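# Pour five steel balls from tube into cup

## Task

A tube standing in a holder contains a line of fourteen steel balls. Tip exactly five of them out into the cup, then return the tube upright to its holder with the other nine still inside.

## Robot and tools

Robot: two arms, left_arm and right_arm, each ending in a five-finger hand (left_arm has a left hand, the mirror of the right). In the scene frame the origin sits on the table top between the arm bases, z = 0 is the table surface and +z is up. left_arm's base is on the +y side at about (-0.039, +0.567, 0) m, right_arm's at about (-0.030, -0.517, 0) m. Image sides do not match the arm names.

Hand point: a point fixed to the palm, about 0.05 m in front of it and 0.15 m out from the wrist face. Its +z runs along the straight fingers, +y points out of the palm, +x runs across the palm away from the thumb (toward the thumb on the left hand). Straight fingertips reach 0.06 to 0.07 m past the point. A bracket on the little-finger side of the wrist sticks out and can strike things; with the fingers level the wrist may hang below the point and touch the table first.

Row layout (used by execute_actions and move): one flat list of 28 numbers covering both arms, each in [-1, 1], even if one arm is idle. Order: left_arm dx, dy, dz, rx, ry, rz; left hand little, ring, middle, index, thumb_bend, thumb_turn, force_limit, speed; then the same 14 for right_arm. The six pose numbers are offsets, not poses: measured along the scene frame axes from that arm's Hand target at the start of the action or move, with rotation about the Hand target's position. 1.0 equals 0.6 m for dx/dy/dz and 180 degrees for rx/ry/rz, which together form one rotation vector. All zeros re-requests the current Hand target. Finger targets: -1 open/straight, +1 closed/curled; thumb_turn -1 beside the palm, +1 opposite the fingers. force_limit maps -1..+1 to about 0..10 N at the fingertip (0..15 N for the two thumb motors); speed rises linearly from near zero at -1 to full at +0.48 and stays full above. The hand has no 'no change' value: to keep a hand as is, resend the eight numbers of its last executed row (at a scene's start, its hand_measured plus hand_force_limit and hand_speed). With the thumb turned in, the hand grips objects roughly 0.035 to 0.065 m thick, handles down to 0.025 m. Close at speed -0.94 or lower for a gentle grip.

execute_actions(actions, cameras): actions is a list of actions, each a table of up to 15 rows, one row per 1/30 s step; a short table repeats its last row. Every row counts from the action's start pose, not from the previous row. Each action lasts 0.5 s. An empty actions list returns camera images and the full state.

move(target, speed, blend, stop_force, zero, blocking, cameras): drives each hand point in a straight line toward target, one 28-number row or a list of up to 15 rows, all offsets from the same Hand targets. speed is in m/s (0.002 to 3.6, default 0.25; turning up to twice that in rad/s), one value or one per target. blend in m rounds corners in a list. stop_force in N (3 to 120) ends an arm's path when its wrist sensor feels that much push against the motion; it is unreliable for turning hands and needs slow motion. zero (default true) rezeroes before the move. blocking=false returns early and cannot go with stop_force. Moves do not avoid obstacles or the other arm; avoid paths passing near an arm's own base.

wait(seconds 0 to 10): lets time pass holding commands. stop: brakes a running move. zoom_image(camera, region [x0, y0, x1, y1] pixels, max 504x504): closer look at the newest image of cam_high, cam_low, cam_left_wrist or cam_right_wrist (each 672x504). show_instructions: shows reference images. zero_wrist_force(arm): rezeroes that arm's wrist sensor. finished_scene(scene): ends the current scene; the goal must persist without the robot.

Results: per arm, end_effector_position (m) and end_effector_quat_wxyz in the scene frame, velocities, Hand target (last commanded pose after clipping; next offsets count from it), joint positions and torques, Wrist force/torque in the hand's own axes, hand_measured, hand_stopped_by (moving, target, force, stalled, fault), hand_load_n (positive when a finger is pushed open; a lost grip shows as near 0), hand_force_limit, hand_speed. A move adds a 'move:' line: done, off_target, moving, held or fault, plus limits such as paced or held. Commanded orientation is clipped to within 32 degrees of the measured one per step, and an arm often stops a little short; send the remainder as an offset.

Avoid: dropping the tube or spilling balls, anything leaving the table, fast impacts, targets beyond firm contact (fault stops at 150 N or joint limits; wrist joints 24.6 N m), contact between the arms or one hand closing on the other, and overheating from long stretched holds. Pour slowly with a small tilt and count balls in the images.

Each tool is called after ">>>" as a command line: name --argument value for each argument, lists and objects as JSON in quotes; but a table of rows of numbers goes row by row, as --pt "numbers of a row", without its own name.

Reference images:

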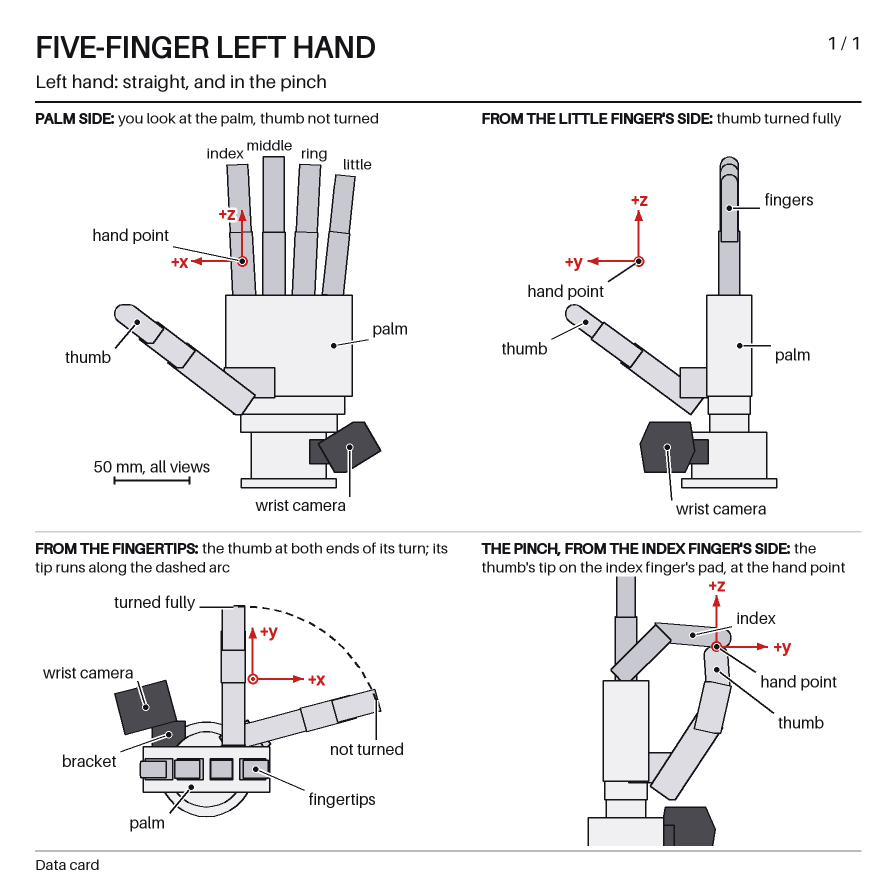

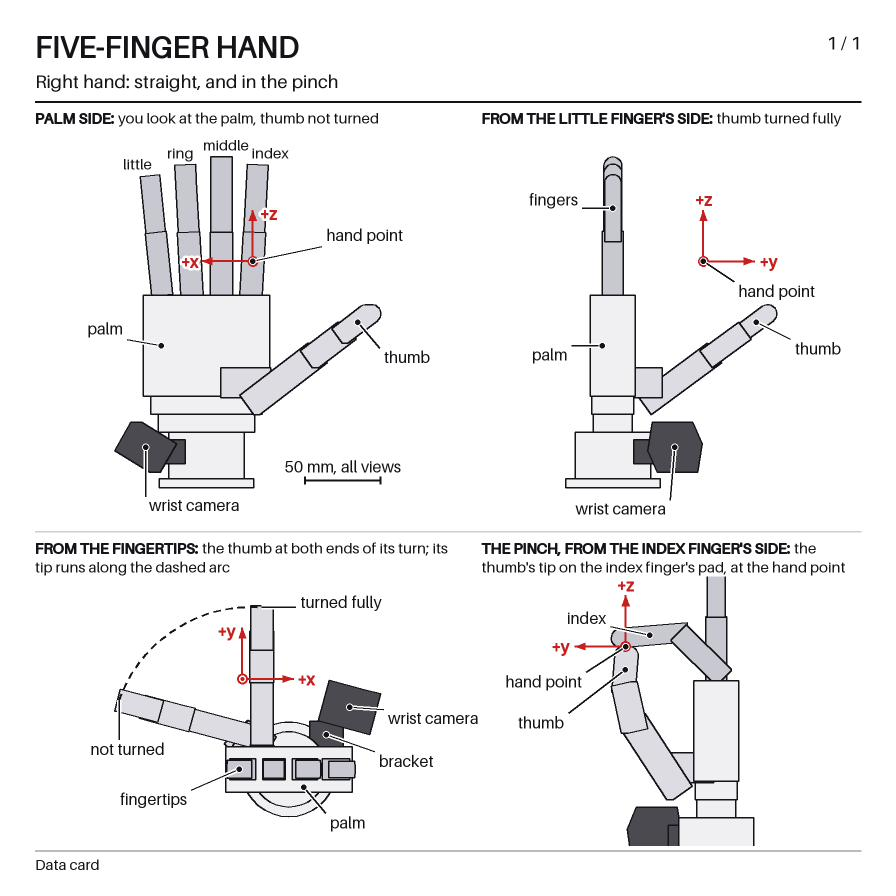

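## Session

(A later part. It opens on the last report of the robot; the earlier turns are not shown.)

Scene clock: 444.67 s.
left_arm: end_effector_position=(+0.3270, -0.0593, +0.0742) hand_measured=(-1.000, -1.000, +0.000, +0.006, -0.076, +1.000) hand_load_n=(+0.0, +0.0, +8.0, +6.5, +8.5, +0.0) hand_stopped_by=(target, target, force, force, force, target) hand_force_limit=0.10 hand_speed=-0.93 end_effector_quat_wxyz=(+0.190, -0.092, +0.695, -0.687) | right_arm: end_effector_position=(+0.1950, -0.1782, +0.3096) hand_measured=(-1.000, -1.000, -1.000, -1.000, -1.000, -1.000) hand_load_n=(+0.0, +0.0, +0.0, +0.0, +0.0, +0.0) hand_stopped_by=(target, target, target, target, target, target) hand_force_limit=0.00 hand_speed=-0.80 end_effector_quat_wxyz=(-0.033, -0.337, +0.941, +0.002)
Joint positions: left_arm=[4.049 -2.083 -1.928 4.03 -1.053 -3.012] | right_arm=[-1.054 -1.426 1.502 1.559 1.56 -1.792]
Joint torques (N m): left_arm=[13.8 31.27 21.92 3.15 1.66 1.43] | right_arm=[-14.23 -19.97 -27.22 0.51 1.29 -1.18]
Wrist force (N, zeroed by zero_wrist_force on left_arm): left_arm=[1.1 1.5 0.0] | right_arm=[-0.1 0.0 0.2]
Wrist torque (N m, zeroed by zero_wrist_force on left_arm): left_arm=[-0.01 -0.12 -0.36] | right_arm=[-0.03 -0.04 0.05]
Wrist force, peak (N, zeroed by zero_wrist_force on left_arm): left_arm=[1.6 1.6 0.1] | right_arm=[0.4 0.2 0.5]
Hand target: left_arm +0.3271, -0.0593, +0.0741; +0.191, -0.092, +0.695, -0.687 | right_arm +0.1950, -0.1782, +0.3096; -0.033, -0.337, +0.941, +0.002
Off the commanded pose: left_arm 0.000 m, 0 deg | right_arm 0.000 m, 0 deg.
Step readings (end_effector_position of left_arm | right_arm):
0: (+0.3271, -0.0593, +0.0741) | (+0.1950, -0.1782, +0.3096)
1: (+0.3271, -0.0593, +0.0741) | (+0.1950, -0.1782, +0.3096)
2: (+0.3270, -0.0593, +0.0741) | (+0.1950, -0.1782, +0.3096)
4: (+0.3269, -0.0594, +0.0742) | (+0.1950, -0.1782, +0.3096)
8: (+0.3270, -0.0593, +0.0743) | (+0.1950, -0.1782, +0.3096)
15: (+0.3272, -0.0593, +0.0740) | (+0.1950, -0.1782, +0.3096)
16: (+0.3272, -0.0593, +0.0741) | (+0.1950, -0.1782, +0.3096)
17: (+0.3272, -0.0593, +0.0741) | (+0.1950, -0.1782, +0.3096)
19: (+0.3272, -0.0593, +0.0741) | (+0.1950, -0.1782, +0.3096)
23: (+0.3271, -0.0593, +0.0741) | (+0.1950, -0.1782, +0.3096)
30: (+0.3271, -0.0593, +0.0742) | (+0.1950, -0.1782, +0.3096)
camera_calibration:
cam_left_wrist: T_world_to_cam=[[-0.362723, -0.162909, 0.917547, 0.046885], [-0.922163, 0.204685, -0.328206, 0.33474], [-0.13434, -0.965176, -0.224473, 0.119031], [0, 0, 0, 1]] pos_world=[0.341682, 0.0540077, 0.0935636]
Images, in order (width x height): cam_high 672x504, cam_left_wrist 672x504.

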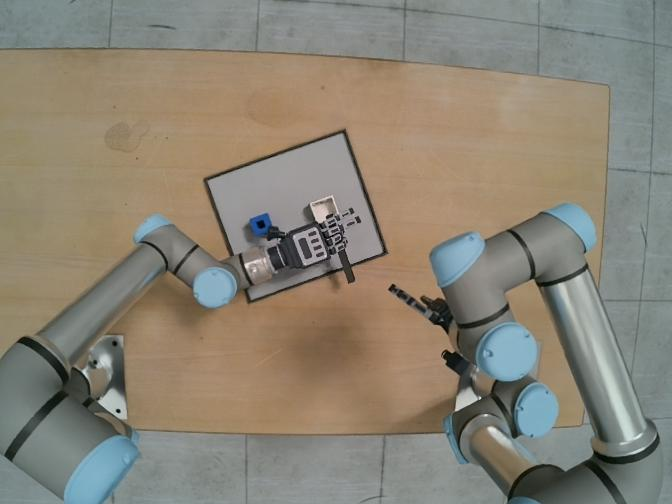

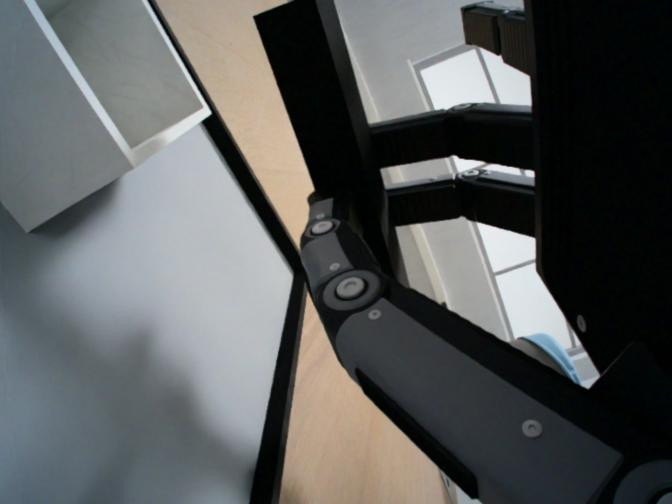

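>>> move --pt "0 0 0 -0.01742 0.04093 -0.00075 -1 -1 0.42 0.42 0.42 1 0.1 -0.93 0 0 0 0 0 0 -1 -1 -1 -1 -1 -1 0 -0.8" --pt "0 0 0 0 0 0 -1 -1 0.42 0.42 0.42 1 0.1 -0.93 0 0 0 0 0 0 -1 -1 -1 -1 -1 -1 0 -0.8" --speed 0.2 --cameras '["cam_high", "cam_left_wrist"]'

>>> zoom_image --camera "cam_high" --region '[290, 180, 360, 240]'

>>> zoom_image --camera "cam_left_wrist" --region '[0, 0, 330, 250]'

Scene clock: 452.63 s.
left_arm: end_effector_position=(+0.3269, -0.0593, +0.0741) hand_measured=(-1.000, -1.000, +0.000, +0.006, -0.076, +1.000) hand_load_n=(+0.0, +0.0, +8.0, +6.5, +8.5, +0.0) hand_stopped_by=(target, target, force, force, force, target) hand_force_limit=0.10 hand_speed=-0.93 end_effector_quat_wxyz=(+0.191, -0.092, +0.695, -0.687) | right_arm: end_effector_position=(+0.1950, -0.1782, +0.3096) hand_measured=(-1.000, -1.000, -1.000, -1.000, -1.000, -1.000) hand_load_n=(+0.0, +0.0, +0.0, +0.0, +0.0, +0.0) hand_stopped_by=(target, target, target, target, target, target) hand_force_limit=0.00 hand_speed=-0.80 end_effector_quat_wxyz=(-0.033, -0.337, +0.941, +0.002)
Joint positions: left_arm=[4.048 -2.082 -1.928 4.029 -1.053 -3.011] | right_arm=[-1.054 -1.426 1.502 1.559 1.56 -1.792]
Joint torques (N m): left_arm=[11.53 30.55 23.13 1.62 1.53 0.1] | right_arm=[-14.37 -19.23 -26.35 0.64 1.11 -1.14]
Wrist force (N, zeroed by zero_wrist_force on left_arm): left_arm=[1.2 1.6 -0.3] | right_arm=[0.2 0.0 0.0]
Wrist torque (N m, zeroed by zero_wrist_force on left_arm): left_arm=[0.02 -0.14 -0.36] | right_arm=[-0.04 -0.07 0.06]
Wrist force, peak (N, zeroed by zero_wrist_force on left_arm): left_arm=[1.5 1.6 -0.1] | right_arm=[0.4 0.3 0.1]
Hand target: left_arm +0.3271, -0.0593, +0.0741; +0.191, -0.092, +0.695, -0.687 | right_arm +0.1950, -0.1782, +0.3096; -0.033, -0.337, +0.941, +0.002
Off the commanded pose: left_arm 0.000 m, 0 deg | right_arm 0.000 m, 0 deg.
move: done
camera_calibration:
cam_left_wrist: T_world_to_cam=[[-0.363179, -0.163807, 0.917207, 0.0469783], [-0.922041, 0.204713, -0.328533, 0.334689], [-0.133949, -0.965018, -0.225384, 0.118888], [0, 0, 0, 1]] pos_world=[0.341583, 0.0539095, 0.0936628]
Images, in order (width x height): cam_high 672x504, cam_left_wrist 672x504.

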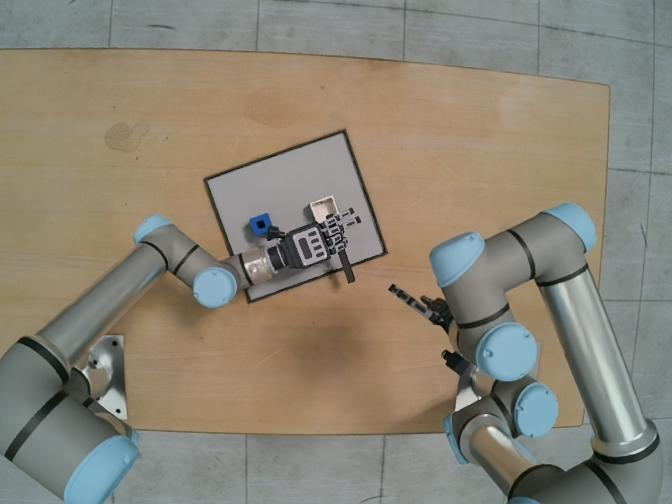

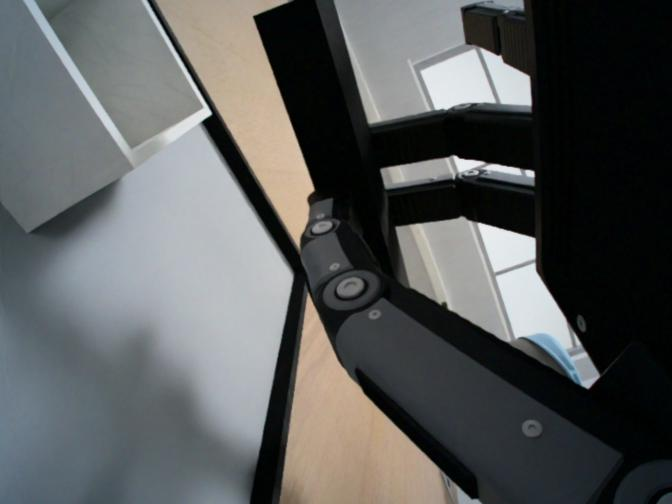

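Scaled by 7.200 from the camera's 672x504 image, which has a finer 960x720 frame.

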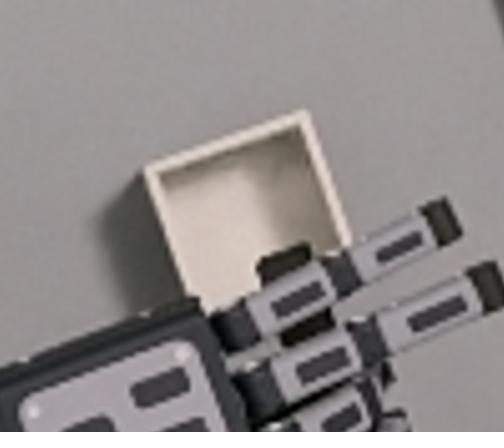

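Scaled by 1.527 from the camera's 672x504 image, which has a finer 960x720 frame.

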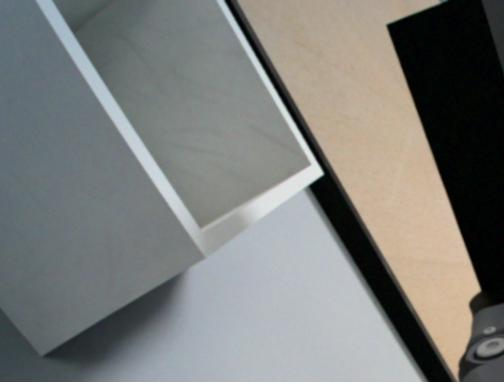

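>>> move --pt "0 0 0 -0.0196 0.04605 -0.00085 -1 -1 0.42 0.42 0.42 1 0.1 -0.93 0 0 0 0 0 0 -1 -1 -1 -1 -1 -1 0 -0.8" --pt "0 0 0 0 0 0 -1 -1 0.42 0.42 0.42 1 0.1 -0.93 0 0 0 0 0 0 -1 -1 -1 -1 -1 -1 0 -0.8" --speed 0.2 --cameras '["cam_high", "cam_left_wrist"]'

>>> zoom_image --camera "cam_high" --region '[290, 180, 360, 240]'

Scene clock: 458.03 s.
left_arm: end_effector_position=(+0.3269, -0.0593, +0.0741) hand_measured=(-1.000, -1.000, +0.000, +0.006, -0.076, +1.000) hand_load_n=(+0.0, +0.0, +8.0, +6.5, +8.5, +0.5) hand_stopped_by=(target, target, force, force, force, target) hand_force_limit=0.10 hand_speed=-0.93 end_effector_quat_wxyz=(+0.191, -0.092, +0.695, -0.687) | right_arm: end_effector_position=(+0.1950, -0.1782, +0.3096) hand_measured=(-1.000, -1.000, -1.000, -1.000, -1.000, -1.000) hand_load_n=(+0.0, +0.0, +0.0, +0.0, +0.0, +0.0) hand_stopped_by=(target, target, target, target, target, target) hand_force_limit=0.00 hand_speed=-0.80 end_effector_quat_wxyz=(-0.033, -0.337, +0.941, +0.002)
Joint positions: left_arm=[4.048 -2.082 -1.928 4.029 -1.053 -3.011] | right_arm=[-1.054 -1.426 1.502 1.559 1.56 -1.792]
Joint torques (N m): left_arm=[10.8 30.79 23.49 1.76 1.63 0.12] | right_arm=[-14.65 -19.49 -25.75 0.58 1.1 -1.11]
Wrist force (N, zeroed by zero_wrist_force on left_arm): left_arm=[1.5 1.5 0.0] | right_arm=[0.1 -0.2 -0.1]
Wrist torque (N m, zeroed by zero_wrist_force on left_arm): left_arm=[-0.02 -0.18 -0.34] | right_arm=[-0.05 -0.04 0.05]
Wrist force, peak (N, zeroed by zero_wrist_force on left_arm): left_arm=[1.8 1.4 0.1] | right_arm=[-0.3 0.5 -0.3]
Hand target: left_arm +0.3271, -0.0593, +0.0741; +0.191, -0.092, +0.695, -0.687 | right_arm +0.1950, -0.1782, +0.3096; -0.033, -0.337, +0.941, +0.002
Off the commanded pose: left_arm 0.000 m, 0 deg | right_arm 0.000 m, 0 deg.
move: done
camera_calibration:
cam_left_wrist: T_world_to_cam=[[-0.363179, -0.163807, 0.917207, 0.0469783], [-0.922041, 0.204713, -0.328533, 0.334689], [-0.133949, -0.965018, -0.225384, 0.118888], [0, 0, 0, 1]] pos_world=[0.341583, 0.0539095, 0.0936628]
Images, in order (width x height): cam_high 672x504, cam_left_wrist 672x504.

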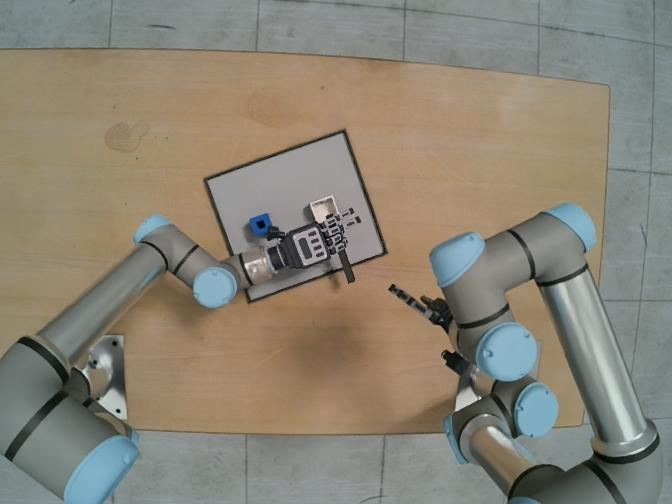

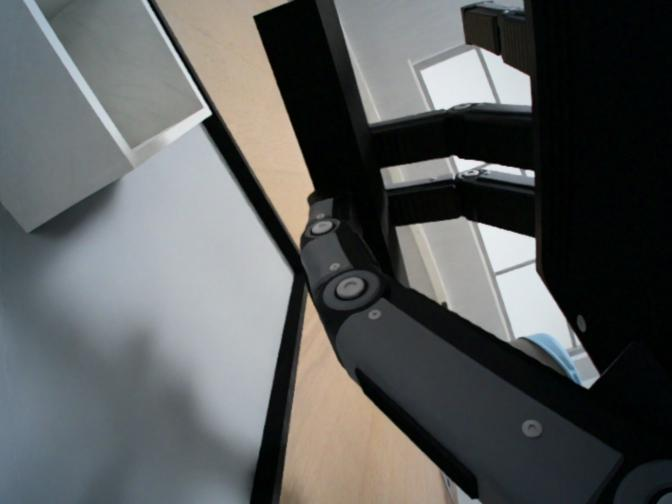

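Scaled by 7.200 from the camera's 672x504 image, which has a finer 960x720 frame.

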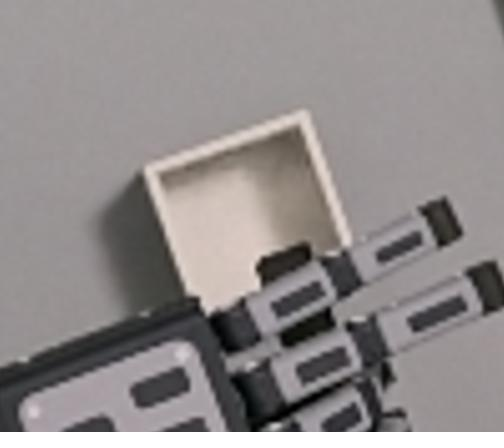

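>>> move --pt "0 0 0 -0.02178 0.05117 -0.00094 -1 -1 0.42 0.42 0.42 1 0.1 -0.93 0 0 0 0 0 0 -1 -1 -1 -1 -1 -1 0 -0.8" --pt "0 0 0 0 0 0 -1 -1 0.42 0.42 0.42 1 0.1 -0.93 0 0 0 0 0 0 -1 -1 -1 -1 -1 -1 0 -0.8" --speed 0.2 --cameras '["cam_high", "cam_left_wrist"]'

>>> zoom_image --camera "cam_high" --region '[290, 180, 360, 240]'

Scene clock: 462.77 s.
left_arm: end_effector_position=(+0.3269, -0.0593, +0.0741) hand_measured=(-1.000, -1.000, +0.000, +0.006, -0.076, +1.000) hand_load_n=(+0.0, +0.0, +8.0, +6.5, +8.5, +0.5) hand_stopped_by=(target, target, force, force, force, target) hand_force_limit=0.10 hand_speed=-0.93 end_effector_quat_wxyz=(+0.191, -0.092, +0.695, -0.687) | right_arm: end_effector_position=(+0.1950, -0.1782, +0.3096) hand_measured=(-1.000, -1.000, -1.000, -1.000, -1.000, -1.000) hand_load_n=(+0.0, +0.0, +0.0, +0.0, +0.0, +0.0) hand_stopped_by=(target, target, target, target, target, target) hand_force_limit=0.00 hand_speed=-0.80 end_effector_quat_wxyz=(-0.033, -0.337, +0.941, +0.002)
Joint positions: left_arm=[4.048 -2.082 -1.928 4.029 -1.053 -3.011] | right_arm=[-1.054 -1.426 1.502 1.559 1.56 -1.792]
Joint torques (N m): left_arm=[10.86 31.4 22.19 1.75 1.71 -0.36] | right_arm=[-14.64 -19.38 -25.63 0.56 0.85 -1.14]
Wrist force (N, zeroed by zero_wrist_force on left_arm): left_arm=[1.3 1.6 0.1] | right_arm=[0.1 0.2 0.1]
Wrist torque (N m, zeroed by zero_wrist_force on left_arm): left_arm=[0.00 -0.14 -0.36] | right_arm=[0.00 -0.06 0.07]
Wrist force, peak (N, zeroed by zero_wrist_force on left_arm): left_arm=[1.4 1.7 -0.1] | right_arm=[0.5 0.4 0.1]
Hand target: left_arm +0.3271, -0.0593, +0.0741; +0.191, -0.092, +0.695, -0.687 | right_arm +0.1950, -0.1782, +0.3096; -0.033, -0.337, +0.941, +0.002
Off the commanded pose: left_arm 0.000 m, 0 deg | right_arm 0.000 m, 0 deg.
move: done
camera_calibration:
cam_left_wrist: T_world_to_cam=[[-0.363179, -0.163807, 0.917207, 0.0469783], [-0.922041, 0.204713, -0.328533, 0.334689], [-0.133949, -0.965018, -0.225384, 0.118888], [0, 0, 0, 1]] pos_world=[0.341583, 0.0539095, 0.0936628]
Images, in order (width x height): cam_high 672x504, cam_left_wrist 672x504.

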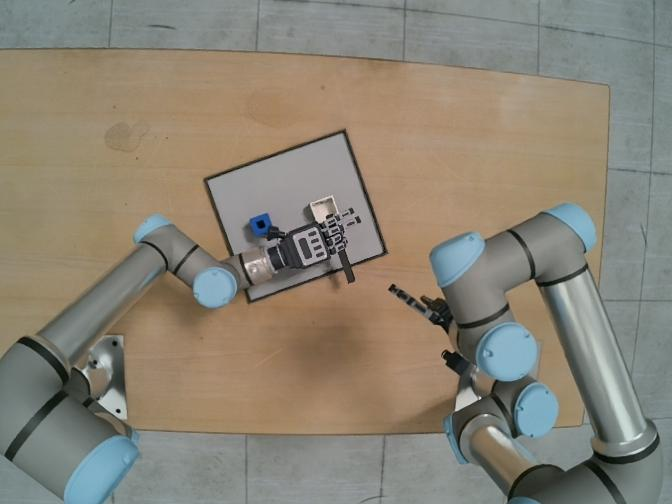

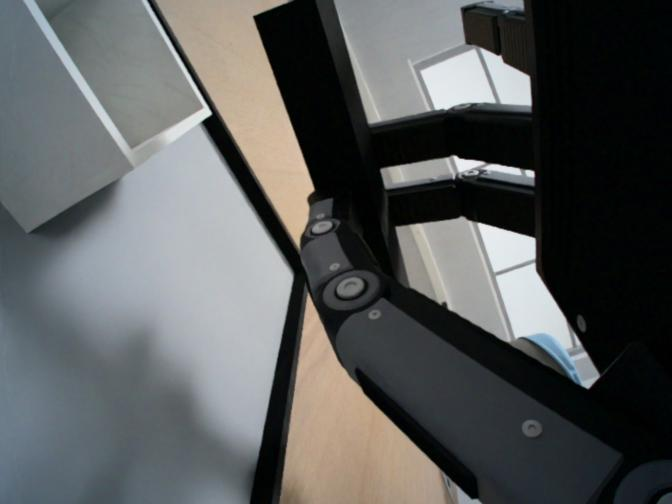

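Scaled by 7.200 from the camera's 672x504 image, which has a finer 960x720 frame.

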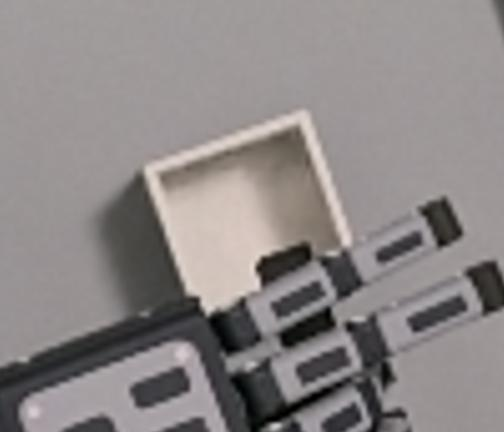

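>>> move --pt "0 0 0 -0.02396 0.05629 -0.00104 -1 -1 0.42 0.42 0.42 1 0.1 -0.93 0 0 0 0 0 0 -1 -1 -1 -1 -1 -1 0 -0.8" --pt "0 0 0 0 0 0 -1 -1 0.42 0.42 0.42 1 0.1 -0.93 0 0 0 0 0 0 -1 -1 -1 -1 -1 -1 0 -0.8" --speed 0.2 --cameras '["cam_high", "cam_left_wrist"]'

>>> zoom_image --camera "cam_high" --region '[290, 180, 360, 240]'

Scene clock: 467.87 s.
left_arm: end_effector_position=(+0.3269, -0.0593, +0.0741) hand_measured=(-1.000, -1.000, +0.000, +0.006, -0.076, +1.000) hand_load_n=(+0.0, +0.0, +8.0, +6.5, +8.5, +0.5) hand_stopped_by=(target, target, force, force, force, target) hand_force_limit=0.10 hand_speed=-0.93 end_effector_quat_wxyz=(+0.191, -0.092, +0.695, -0.687) | right_arm: end_effector_position=(+0.1950, -0.1782, +0.3096) hand_measured=(-1.000, -1.000, -1.000, -1.000, -1.000, -1.000) hand_load_n=(+0.0, +0.0, +0.0, +0.0, +0.0, +0.0) hand_stopped_by=(target, target, target, target, target, target) hand_force_limit=0.00 hand_speed=-0.80 end_effector_quat_wxyz=(-0.033, -0.337, +0.941, +0.002)
Joint positions: left_arm=[4.048 -2.082 -1.928 4.029 -1.053 -3.011] | right_arm=[-1.054 -1.426 1.502 1.559 1.56 -1.792]
Joint torques (N m): left_arm=[11.23 29.84 22.24 1.74 1.6 -0.05] | right_arm=[-14.51 -19.97 -24.27 0.55 0.74 -1.08]
Wrist force (N, zeroed by zero_wrist_force on left_arm): left_arm=[1.3 1.3 0.0] | right_arm=[0.2 0.1 -0.2]
Wrist torque (N m, zeroed by zero_wrist_force on left_arm): left_arm=[-0.04 -0.14 -0.35] | right_arm=[-0.01 -0.06 0.06]
Wrist force, peak (N, zeroed by zero_wrist_force on left_arm): left_arm=[1.7 1.6 -0.1] | right_arm=[0.5 0.1 -0.3]
Hand target: left_arm +0.3271, -0.0593, +0.0741; +0.191, -0.092, +0.695, -0.687 | right_arm +0.1950, -0.1782, +0.3096; -0.033, -0.337, +0.941, +0.002
Off the commanded pose: left_arm 0.000 m, 0 deg | right_arm 0.000 m, 0 deg.
move: done
camera_calibration:
cam_left_wrist: T_world_to_cam=[[-0.363179, -0.163807, 0.917207, 0.0469783], [-0.922041, 0.204713, -0.328533, 0.334689], [-0.133949, -0.965018, -0.225384, 0.118888], [0, 0, 0, 1]] pos_world=[0.341583, 0.0539095, 0.0936628]
Images, in order (width x height): cam_high 672x504, cam_left_wrist 672x504.

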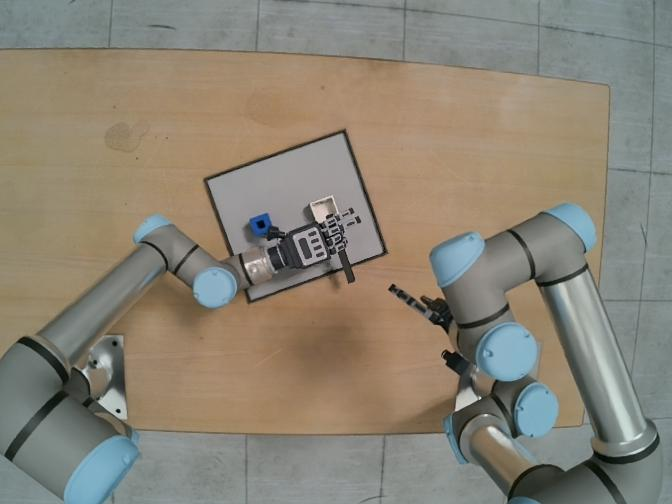

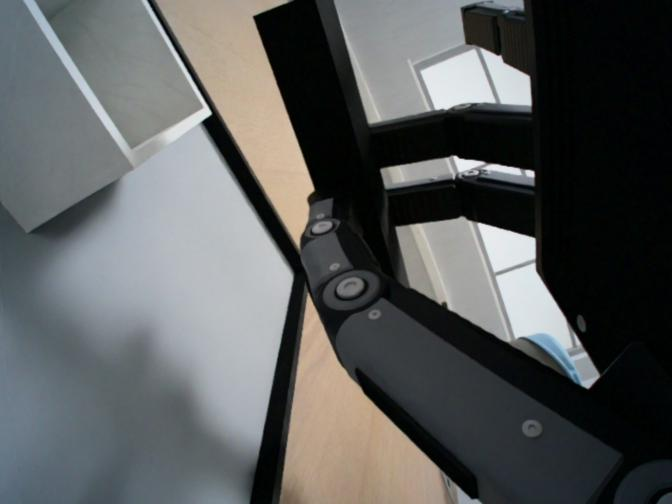

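Scaled by 7.200 from the camera's 672x504 image, which has a finer 960x720 frame.

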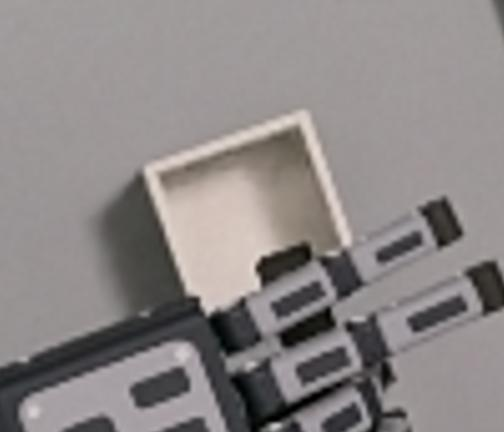

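>>> move --target '[0,0.2,0,0,0,0,-1,-1,0.42,0.42,0.42,1,0.1,-0.93,0,0,0,0,0,0,-1,-1,-1,-1,-1,-1,0,-0.8]' --speed 0.25 --cameras '["all"]'

>>> zoom_image --camera "cam_high" --region '[290, 180, 360, 240]'

>>> zoom_image --camera "cam_right_wrist" --region '[190, 230, 320, 350]'

Scene clock: 482.03 s.
left_arm: end_effector_position=(+0.3271, +0.0606, +0.0741) hand_measured=(-1.000, -1.000, +0.000, +0.006, -0.076, +1.000) hand_load_n=(+0.0, -0.5, +7.5, +6.5, +8.5, +0.0) hand_stopped_by=(target, target, force, force, force, target) hand_force_limit=0.10 hand_speed=-0.93 end_effector_quat_wxyz=(+0.191, -0.092, +0.695, -0.687) | right_arm: end_effector_position=(+0.1950, -0.1782, +0.3096) hand_measured=(-1.000, -1.000, -1.000, -1.000, -1.000, -1.000) hand_load_n=(+0.0, +0.0, +0.0, +0.0, -0.5, +0.0) hand_stopped_by=(target, target, target, target, target, target) hand_force_limit=0.00 hand_speed=-0.80 end_effector_quat_wxyz=(-0.033, -0.337, +0.941, +0.002)
Joint positions: left_arm=[4.298 -1.931 -2.195 4.149 -0.803 -3.018] | right_arm=[-1.054 -1.426 1.502 1.559 1.56 -1.792]
Joint torques (N m): left_arm=[8.65 31.33 7.8 -0.12 0.92 0.27] | right_arm=[-14.61 -18.94 -23.94 0.77 0.64 -1.11]
Wrist force (N, zeroed by zero_wrist_force on left_arm): left_arm=[1.3 1.5 0.0] | right_arm=[0.0 0.1 -0.5]
Wrist torque (N m, zeroed by zero_wrist_force on left_arm): left_arm=[-0.02 -0.13 -0.35] | right_arm=[0.01 -0.03 0.06]
Wrist force, peak (N, zeroed by zero_wrist_force on left_arm): left_arm=[2.1 1.6 1.8] | right_arm=[0.5 0.4 -0.1]
Hand target: left_arm +0.3271, +0.0607, +0.0741; +0.191, -0.092, +0.695, -0.687 | right_arm +0.1950, -0.1782, +0.3096; -0.033, -0.337, +0.941, +0.002
Off the commanded pose: left_arm 0.000 m, 0 deg | right_arm 0.000 m, 0 deg.
move: done
camera_calibration:
cam_left_wrist: T_world_to_cam=[[-0.363427, -0.163824, 0.917106, 0.0668049], [-0.921971, 0.20458, -0.32881, 0.310334], [-0.133754, -0.965043, -0.225391, 0.234656], [0, 0, 0, 1]] pos_world=[0.341784, 0.17391, 0.0936632]
cam_right_wrist: T_world_to_cam=[[-0.81619, 0.574596, 0.0606036, 0.241725], [0.521084, 0.686721, 0.50684, -0.148113], [0.24961, 0.445257, -0.859908, 0.413016], [0, 0, 0, 1]] pos_world=[0.17138, -0.221081, 0.415576]

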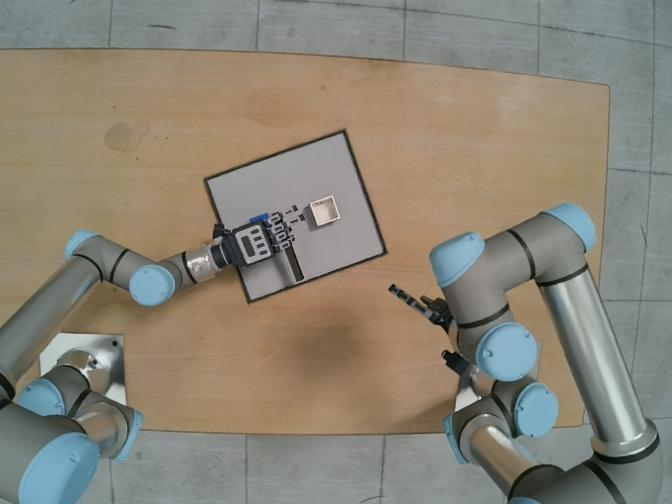

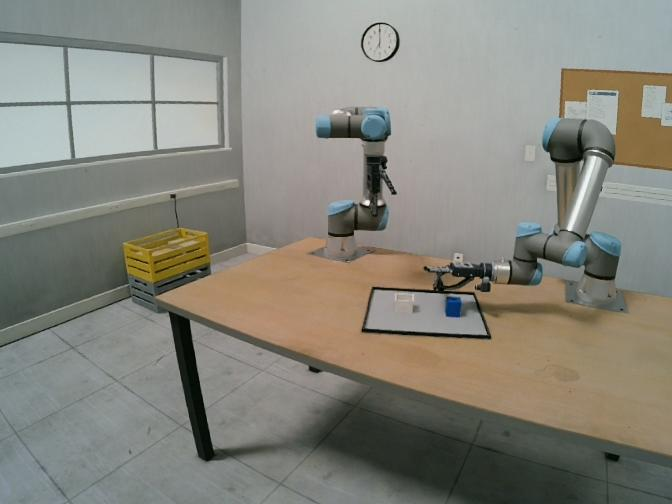

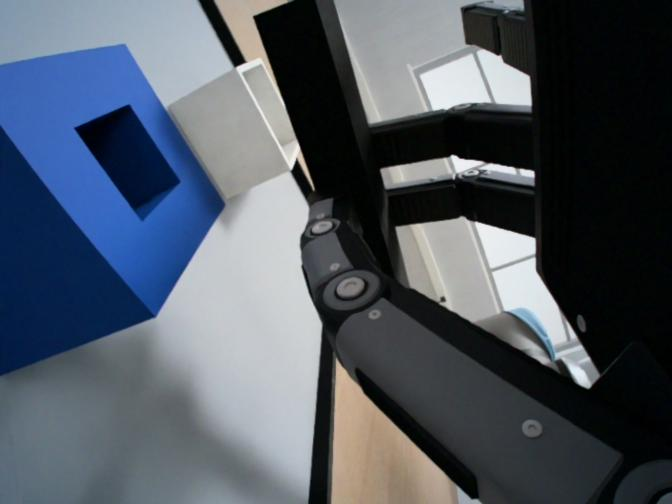

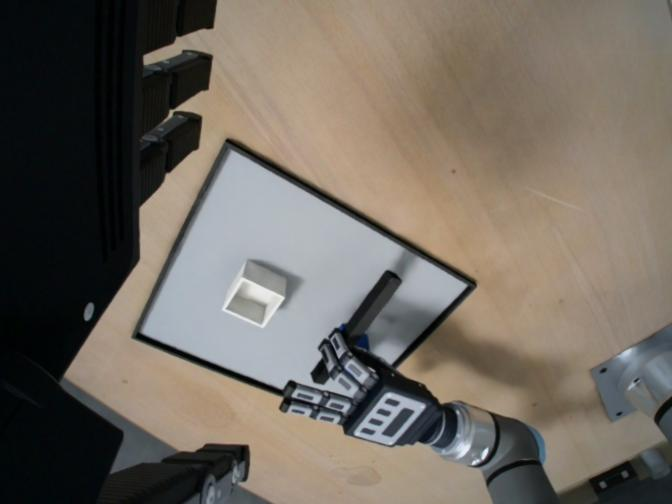

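Scaled by 7.200 from the camera's 672x504 image, which has a finer 960x720 frame.

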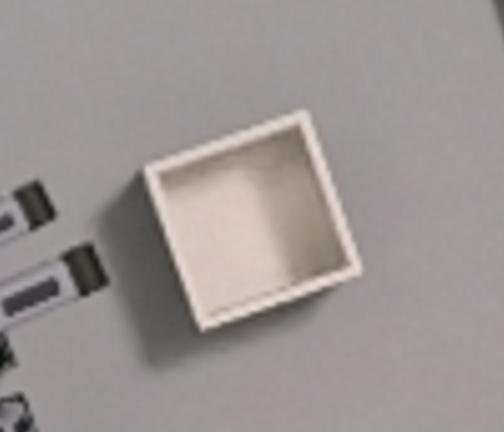

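Scaled by 3.877 from the camera's 672x504 image, which has a finer 960x720 frame.

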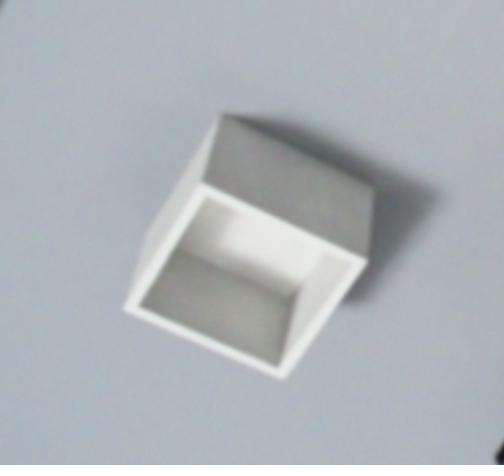

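>>> move --pt "0 -0.2 0 0 0 0 -1 -1 0.42 0.42 0.42 1 0.1 -0.93 0 0 0 0 0 0 -1 -1 -1 -1 -1 -1 0 -0.8" --pt "0 -0.2 0 -0.02614 0.0614 -0.00113 -1 -1 0.42 0.42 0.42 1 0.1 -0.93 0 0 0 0 0 0 -1 -1 -1 -1 -1 -1 0 -0.8" --pt "0 -0.2 0 0 0 0 -1 -1 0.42 0.42 0.42 1 0.1 -0.93 0 0 0 0 0 0 -1 -1 -1 -1 -1 -1 0 -0.8" --speed 0.2 --cameras '["cam_high"]'

>>> zoom_image --camera "cam_high" --region '[290, 180, 360, 240]'

Scene clock: 509.43 s.
left_arm: end_effector_position=(+0.3269, -0.0593, +0.0741) hand_measured=(-1.000, -1.000, +0.000, +0.006, -0.076, +1.000) hand_load_n=(+0.0, +0.0, +8.0, +6.5, +8.5, +0.0) hand_stopped_by=(target, target, force, force, force, target) hand_force_limit=0.10 hand_speed=-0.93 end_effector_quat_wxyz=(+0.191, -0.092, +0.695, -0.687) | right_arm: end_effector_position=(+0.1950, -0.1782, +0.3096) hand_measured=(-1.000, -1.000, -1.000, -1.000, -1.000, -1.000) hand_load_n=(+0.0, +0.0, +0.0, +0.0, +0.0, +0.0) hand_stopped_by=(target, target, target, target, target, target) hand_force_limit=0.00 hand_speed=-0.80 end_effector_quat_wxyz=(-0.033, -0.337, +0.941, +0.002)
Joint positions: left_arm=[4.048 -2.082 -1.928 4.029 -1.053 -3.011] | right_arm=[-1.054 -1.426 1.502 1.559 1.56 -1.792]
Joint torques (N m): left_arm=[11.76 31.75 23.3 1.46 1.58 0] | right_arm=[-14.35 -19 -23 0.6 0.42 -0.97]
Wrist force (N, zeroed by zero_wrist_force on left_arm): left_arm=[1.3 1.3 0.2] | right_arm=[-0.4 0.1 0.0]
Wrist torque (N m, zeroed by zero_wrist_force on left_arm): left_arm=[-0.05 -0.15 -0.35] | right_arm=[-0.02 0.02 0.03]
Wrist force, peak (N, zeroed by zero_wrist_force on left_arm): left_arm=[2.5 1.1 1.5] | right_arm=[0.0 0.5 -0.4]
Hand target: left_arm +0.3271, -0.0593, +0.0741; +0.191, -0.092, +0.695, -0.687 | right_arm +0.1950, -0.1782, +0.3096; -0.033, -0.337, +0.941, +0.002
Off the commanded pose: left_arm 0.000 m, 0 deg | right_arm 0.000 m, 0 deg.
move: done
Images, in order (width x height): cam_high 672x504.

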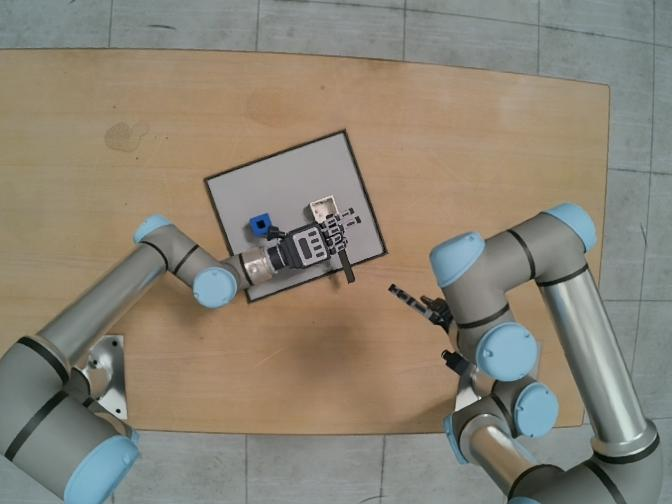

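Scaled by 7.200 from the camera's 672x504 image, which has a finer 960x720 frame.

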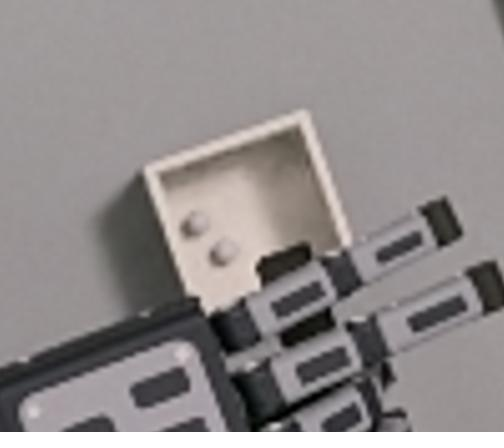

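>>> move --target '[0,0.2,0,0,0,0,-1,-1,0.42,0.42,0.42,1,0.1,-0.93,0,0,0,0,0,0,-1,-1,-1,-1,-1,-1,0,-0.8]' --speed 0.2 --cameras '["cam_high", "cam_right_wrist"]'

>>> zoom_image --camera "cam_right_wrist" --region '[190, 230, 320, 350]'

>>> zoom_image --camera "cam_high" --region '[290, 180, 360, 240]'

Scene clock: 513.67 s.
left_arm: end_effector_position=(+0.3271, +0.0606, +0.0741) hand_measured=(-1.000, -1.000, +0.000, +0.006, -0.076, +1.000) hand_load_n=(+0.0, +0.0, +8.0, +6.5, +8.5, +0.0) hand_stopped_by=(target, target, force, force, force, target) hand_force_limit=0.10 hand_speed=-0.93 end_effector_quat_wxyz=(+0.191, -0.092, +0.695, -0.687) | right_arm: end_effector_position=(+0.1950, -0.1782, +0.3096) hand_measured=(-1.000, -1.000, -1.000, -1.000, -1.000, -1.000) hand_load_n=(+0.0, +0.0, +0.0, +0.0, +0.0, +0.0) hand_stopped_by=(target, target, target, target, target, target) hand_force_limit=0.00 hand_speed=-0.80 end_effector_quat_wxyz=(-0.033, -0.337, +0.941, +0.002)
Joint positions: left_arm=[4.298 -1.931 -2.195 4.149 -0.803 -3.018] | right_arm=[-1.054 -1.426 1.502 1.559 1.56 -1.792]
Joint torques (N m): left_arm=[5.55 29.24 8 -0.13 0.93 0.01] | right_arm=[-13.8 -19.56 -23.74 0.54 0.26 -1.04]
Wrist force (N, zeroed by zero_wrist_force on left_arm): left_arm=[1.1 1.6 -0.1] | right_arm=[0.1 0.4 0.0]
Wrist torque (N m, zeroed by zero_wrist_force on left_arm): left_arm=[-0.01 -0.10 -0.36] | right_arm=[0.03 -0.06 0.07]
Wrist force, peak (N, zeroed by zero_wrist_force on left_arm): left_arm=[2.0 1.3 1.5] | right_arm=[0.6 0.2 0.2]
Hand target: left_arm +0.3271, +0.0607, +0.0741; +0.191, -0.092, +0.695, -0.687 | right_arm +0.1950, -0.1782, +0.3096; -0.033, -0.337, +0.941, +0.002
Off the commanded pose: left_arm 0.000 m, 0 deg | right_arm 0.000 m, 0 deg.
move: done
camera_calibration:
cam_right_wrist: T_world_to_cam=[[-0.81619, 0.574596, 0.0606036, 0.241725], [0.521084, 0.686721, 0.50684, -0.148113], [0.24961, 0.445257, -0.859908, 0.413016], [0, 0, 0, 1]] pos_world=[0.17138, -0.221081, 0.415576]
Images, in order (width x height): cam_high 672x504, cam_right_wrist 672x504.

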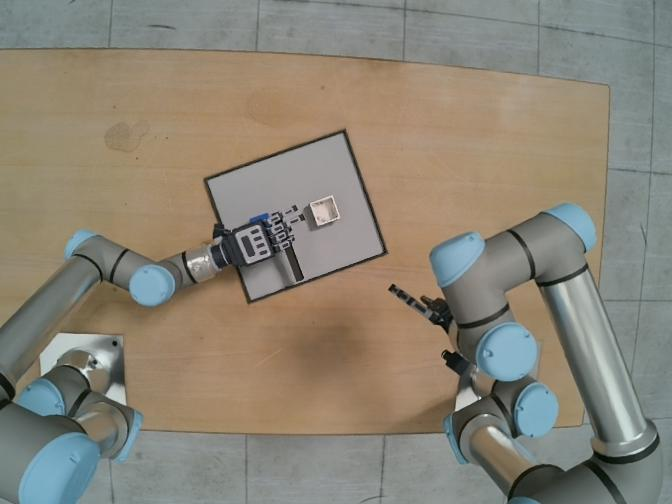

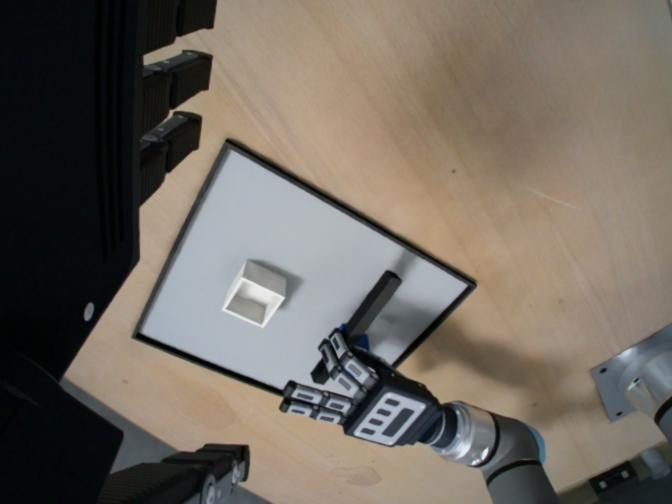

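Scaled by 3.877 from the camera's 672x504 image, which has a finer 960x720 frame.

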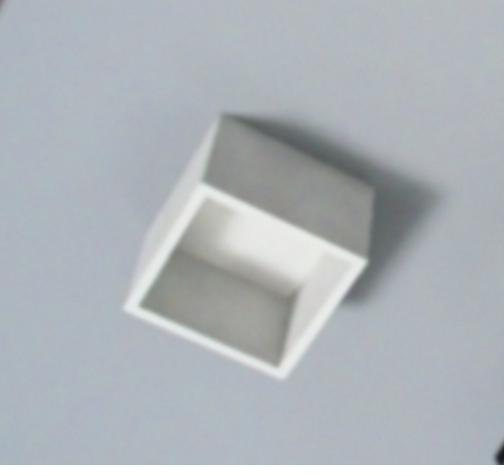

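Scaled by 7.200 from the camera's 672x504 image, which has a finer 960x720 frame.

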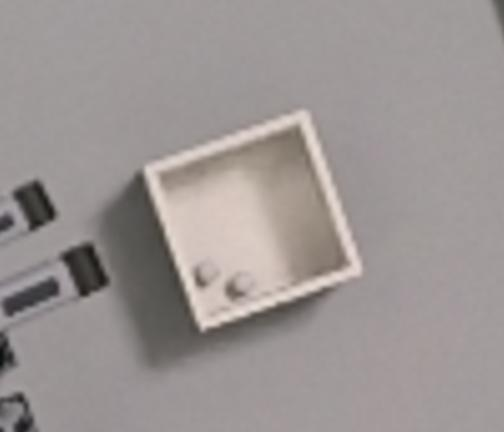

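>>> move --pt "0 -0.2 0 0 0 0 -1 -1 0.42 0.42 0.42 1 0.1 -0.93 0 0 0 0 0 0 -1 -1 -1 -1 -1 -1 0 -0.8" --pt "0 -0.2 0 -0.02723 0.06396 -0.00118 -1 -1 0.42 0.42 0.42 1 0.1 -0.93 0 0 0 0 0 0 -1 -1 -1 -1 -1 -1 0 -0.8" --pt "0 -0.2 0 0 0 0 -1 -1 0.42 0.42 0.42 1 0.1 -0.93 0 0 0 0 0 0 -1 -1 -1 -1 -1 -1 0 -0.8" --pt "0 0 0 0 0 0 -1 -1 0.42 0.42 0.42 1 0.1 -0.93 0 0 0 0 0 0 -1 -1 -1 -1 -1 -1 0 -0.8" --speed '[0.25, 0.2, 0.2, 0.25]' --cameras '["cam_high"]'

>>> zoom_image --camera "cam_high" --region '[290, 180, 360, 240]'

Scene clock: 524.70 s.
left_arm: end_effector_position=(+0.3271, +0.0606, +0.0741) hand_measured=(-1.000, -1.000, +0.000, +0.006, -0.076, +1.000) hand_load_n=(-0.5, +0.0, +8.5, +6.5, +8.5, +0.5) hand_stopped_by=(target, target, force, force, force, target) hand_force_limit=0.10 hand_speed=-0.93 end_effector_quat_wxyz=(+0.191, -0.092, +0.695, -0.687) | right_arm: end_effector_position=(+0.1950, -0.1782, +0.3096) hand_measured=(-1.000, -1.000, -1.000, -1.000, -1.000, -1.000) hand_load_n=(+0.0, +0.0, +0.0, +0.0, +0.0, +0.0) hand_stopped_by=(target, target, target, target, target, target) hand_force_limit=0.00 hand_speed=-0.80 end_effector_quat_wxyz=(-0.033, -0.337, +0.941, +0.002)
Joint positions: left_arm=[4.298 -1.931 -2.195 4.149 -0.803 -3.018] | right_arm=[-1.054 -1.426 1.502 1.559 1.56 -1.792]
Joint torques (N m): left_arm=[8.24 30.43 7 0.09 0.86 0.09] | right_arm=[-14.07 -19.79 -22.72 0.64 0.15 -1.03]
Wrist force (N, zeroed by zero_wrist_force on left_arm): left_arm=[1.1 1.6 0.0] | right_arm=[0.1 0.3 -0.2]
Wrist torque (N m, zeroed by zero_wrist_force on left_arm): left_arm=[0.00 -0.11 -0.36] | right_arm=[0.02 -0.05 0.07]
Wrist force, peak (N, zeroed by zero_wrist_force on left_arm): left_arm=[2.4 1.1 1.8] | right_arm=[0.0 0.5 -0.4]
Hand target: left_arm +0.3271, +0.0607, +0.0741; +0.191, -0.092, +0.695, -0.687 | right_arm +0.1950, -0.1782, +0.3096; -0.033, -0.337, +0.941, +0.002
Off the commanded pose: left_arm 0.000 m, 0 deg | right_arm 0.000 m, 0 deg.
move: done
Images, in order (width x height): cam_high 672x504.

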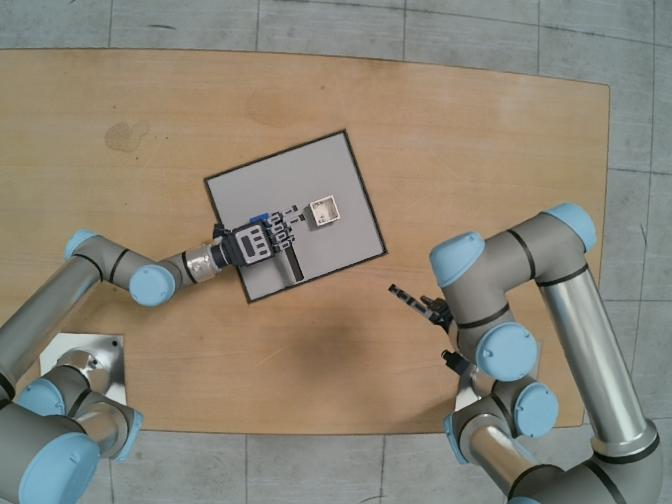

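Scaled by 7.200 from the camera's 672x504 image, which has a finer 960x720 frame.

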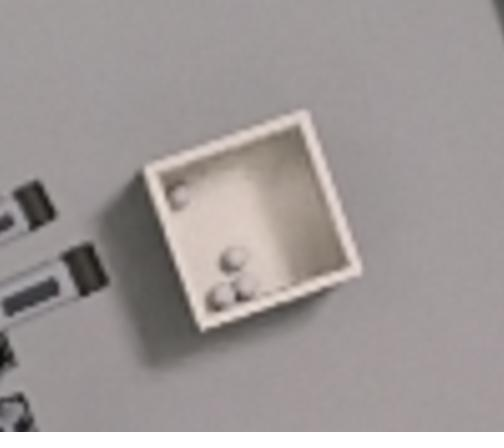

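>>> move --pt "0 -0.2 0 0 0 0 -1 -1 0.42 0.42 0.42 1 0.1 -0.93 0 0 0 0 0 0 -1 -1 -1 -1 -1 -1 0 -0.8" --pt "0 -0.2 0 -0.027443 0.064474 -0.001189 -1 -1 0.42 0.42 0.42 1 0.1 -0.93 0 0 0 0 0 0 -1 -1 -1 -1 -1 -1 0 -0.8" --pt "0 -0.2 0 0 0 0 -1 -1 0.42 0.42 0.42 1 0.1 -0.93 0 0 0 0 0 0 -1 -1 -1 -1 -1 -1 0 -0.8" --pt "0 0 0 0 0 0 -1 -1 0.42 0.42 0.42 1 0.1 -0.93 0 0 0 0 0 0 -1 -1 -1 -1 -1 -1 0 -0.8" --speed '[0.25, 0.2, 0.2, 0.25]' --cameras '["cam_high"]'

>>> zoom_image --camera "cam_high" --region '[290, 180, 360, 240]'

Scene clock: 534.93 s.
left_arm: end_effector_position=(+0.3271, +0.0606, +0.0741) hand_measured=(-1.000, -1.000, +0.000, +0.006, -0.076, +1.000) hand_load_n=(-0.5, +0.0, +8.0, +6.5, +8.5, +0.5) hand_stopped_by=(target, target, force, force, force, target) hand_force_limit=0.10 hand_speed=-0.93 end_effector_quat_wxyz=(+0.191, -0.092, +0.695, -0.687) | right_arm: end_effector_position=(+0.1950, -0.1782, +0.3096) hand_measured=(-1.000, -1.000, -1.000, -1.000, -1.000, -1.000) hand_load_n=(+0.0, +0.0, +0.0, +0.0, +0.0, +0.0) hand_stopped_by=(target, target, target, target, target, target) hand_force_limit=0.00 hand_speed=-0.80 end_effector_quat_wxyz=(-0.033, -0.337, +0.941, +0.002)
Joint positions: left_arm=[4.298 -1.931 -2.195 4.149 -0.803 -3.018] | right_arm=[-1.054 -1.426 1.502 1.559 1.56 -1.792]
Joint torques (N m): left_arm=[9.04 30.41 6.67 -0.09 0.82 0.24] | right_arm=[-14.14 -19.19 -21.8 0.68 -0.1 -0.85]
Wrist force (N, zeroed by zero_wrist_force on left_arm): left_arm=[1.2 1.7 -0.1] | right_arm=[0.2 0.0 -0.1]
Wrist torque (N m, zeroed by zero_wrist_force on left_arm): left_arm=[0.02 -0.12 -0.36] | right_arm=[-0.03 -0.06 0.06]
Wrist force, peak (N, zeroed by zero_wrist_force on left_arm): left_arm=[2.4 1.1 1.8] | right_arm=[0.5 -0.1 -0.4]
Hand target: left_arm +0.3271, +0.0607, +0.0741; +0.191, -0.092, +0.695, -0.687 | right_arm +0.1950, -0.1782, +0.3096; -0.033, -0.337, +0.941, +0.002
Off the commanded pose: left_arm 0.000 m, 0 deg | right_arm 0.000 m, 0 deg.
move: done
Images, in order (width x height): cam_high 672x504.

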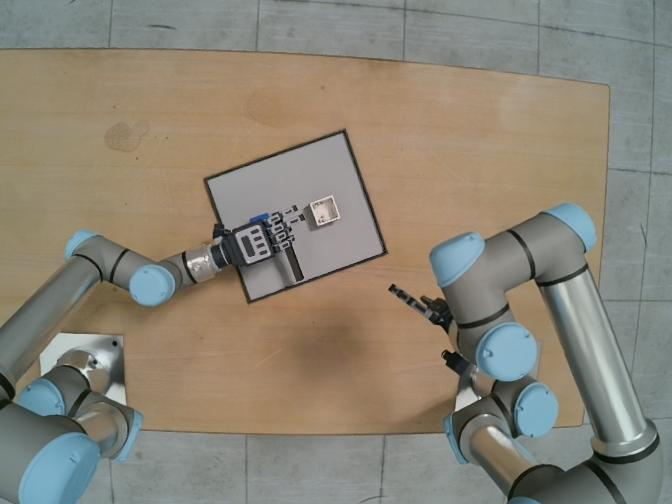

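Scaled by 7.200 from the camera's 672x504 image, which has a finer 960x720 frame.

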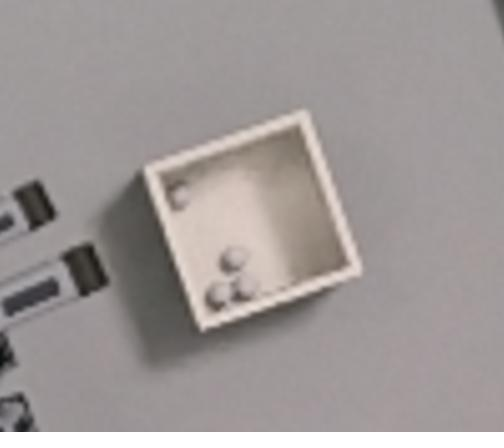

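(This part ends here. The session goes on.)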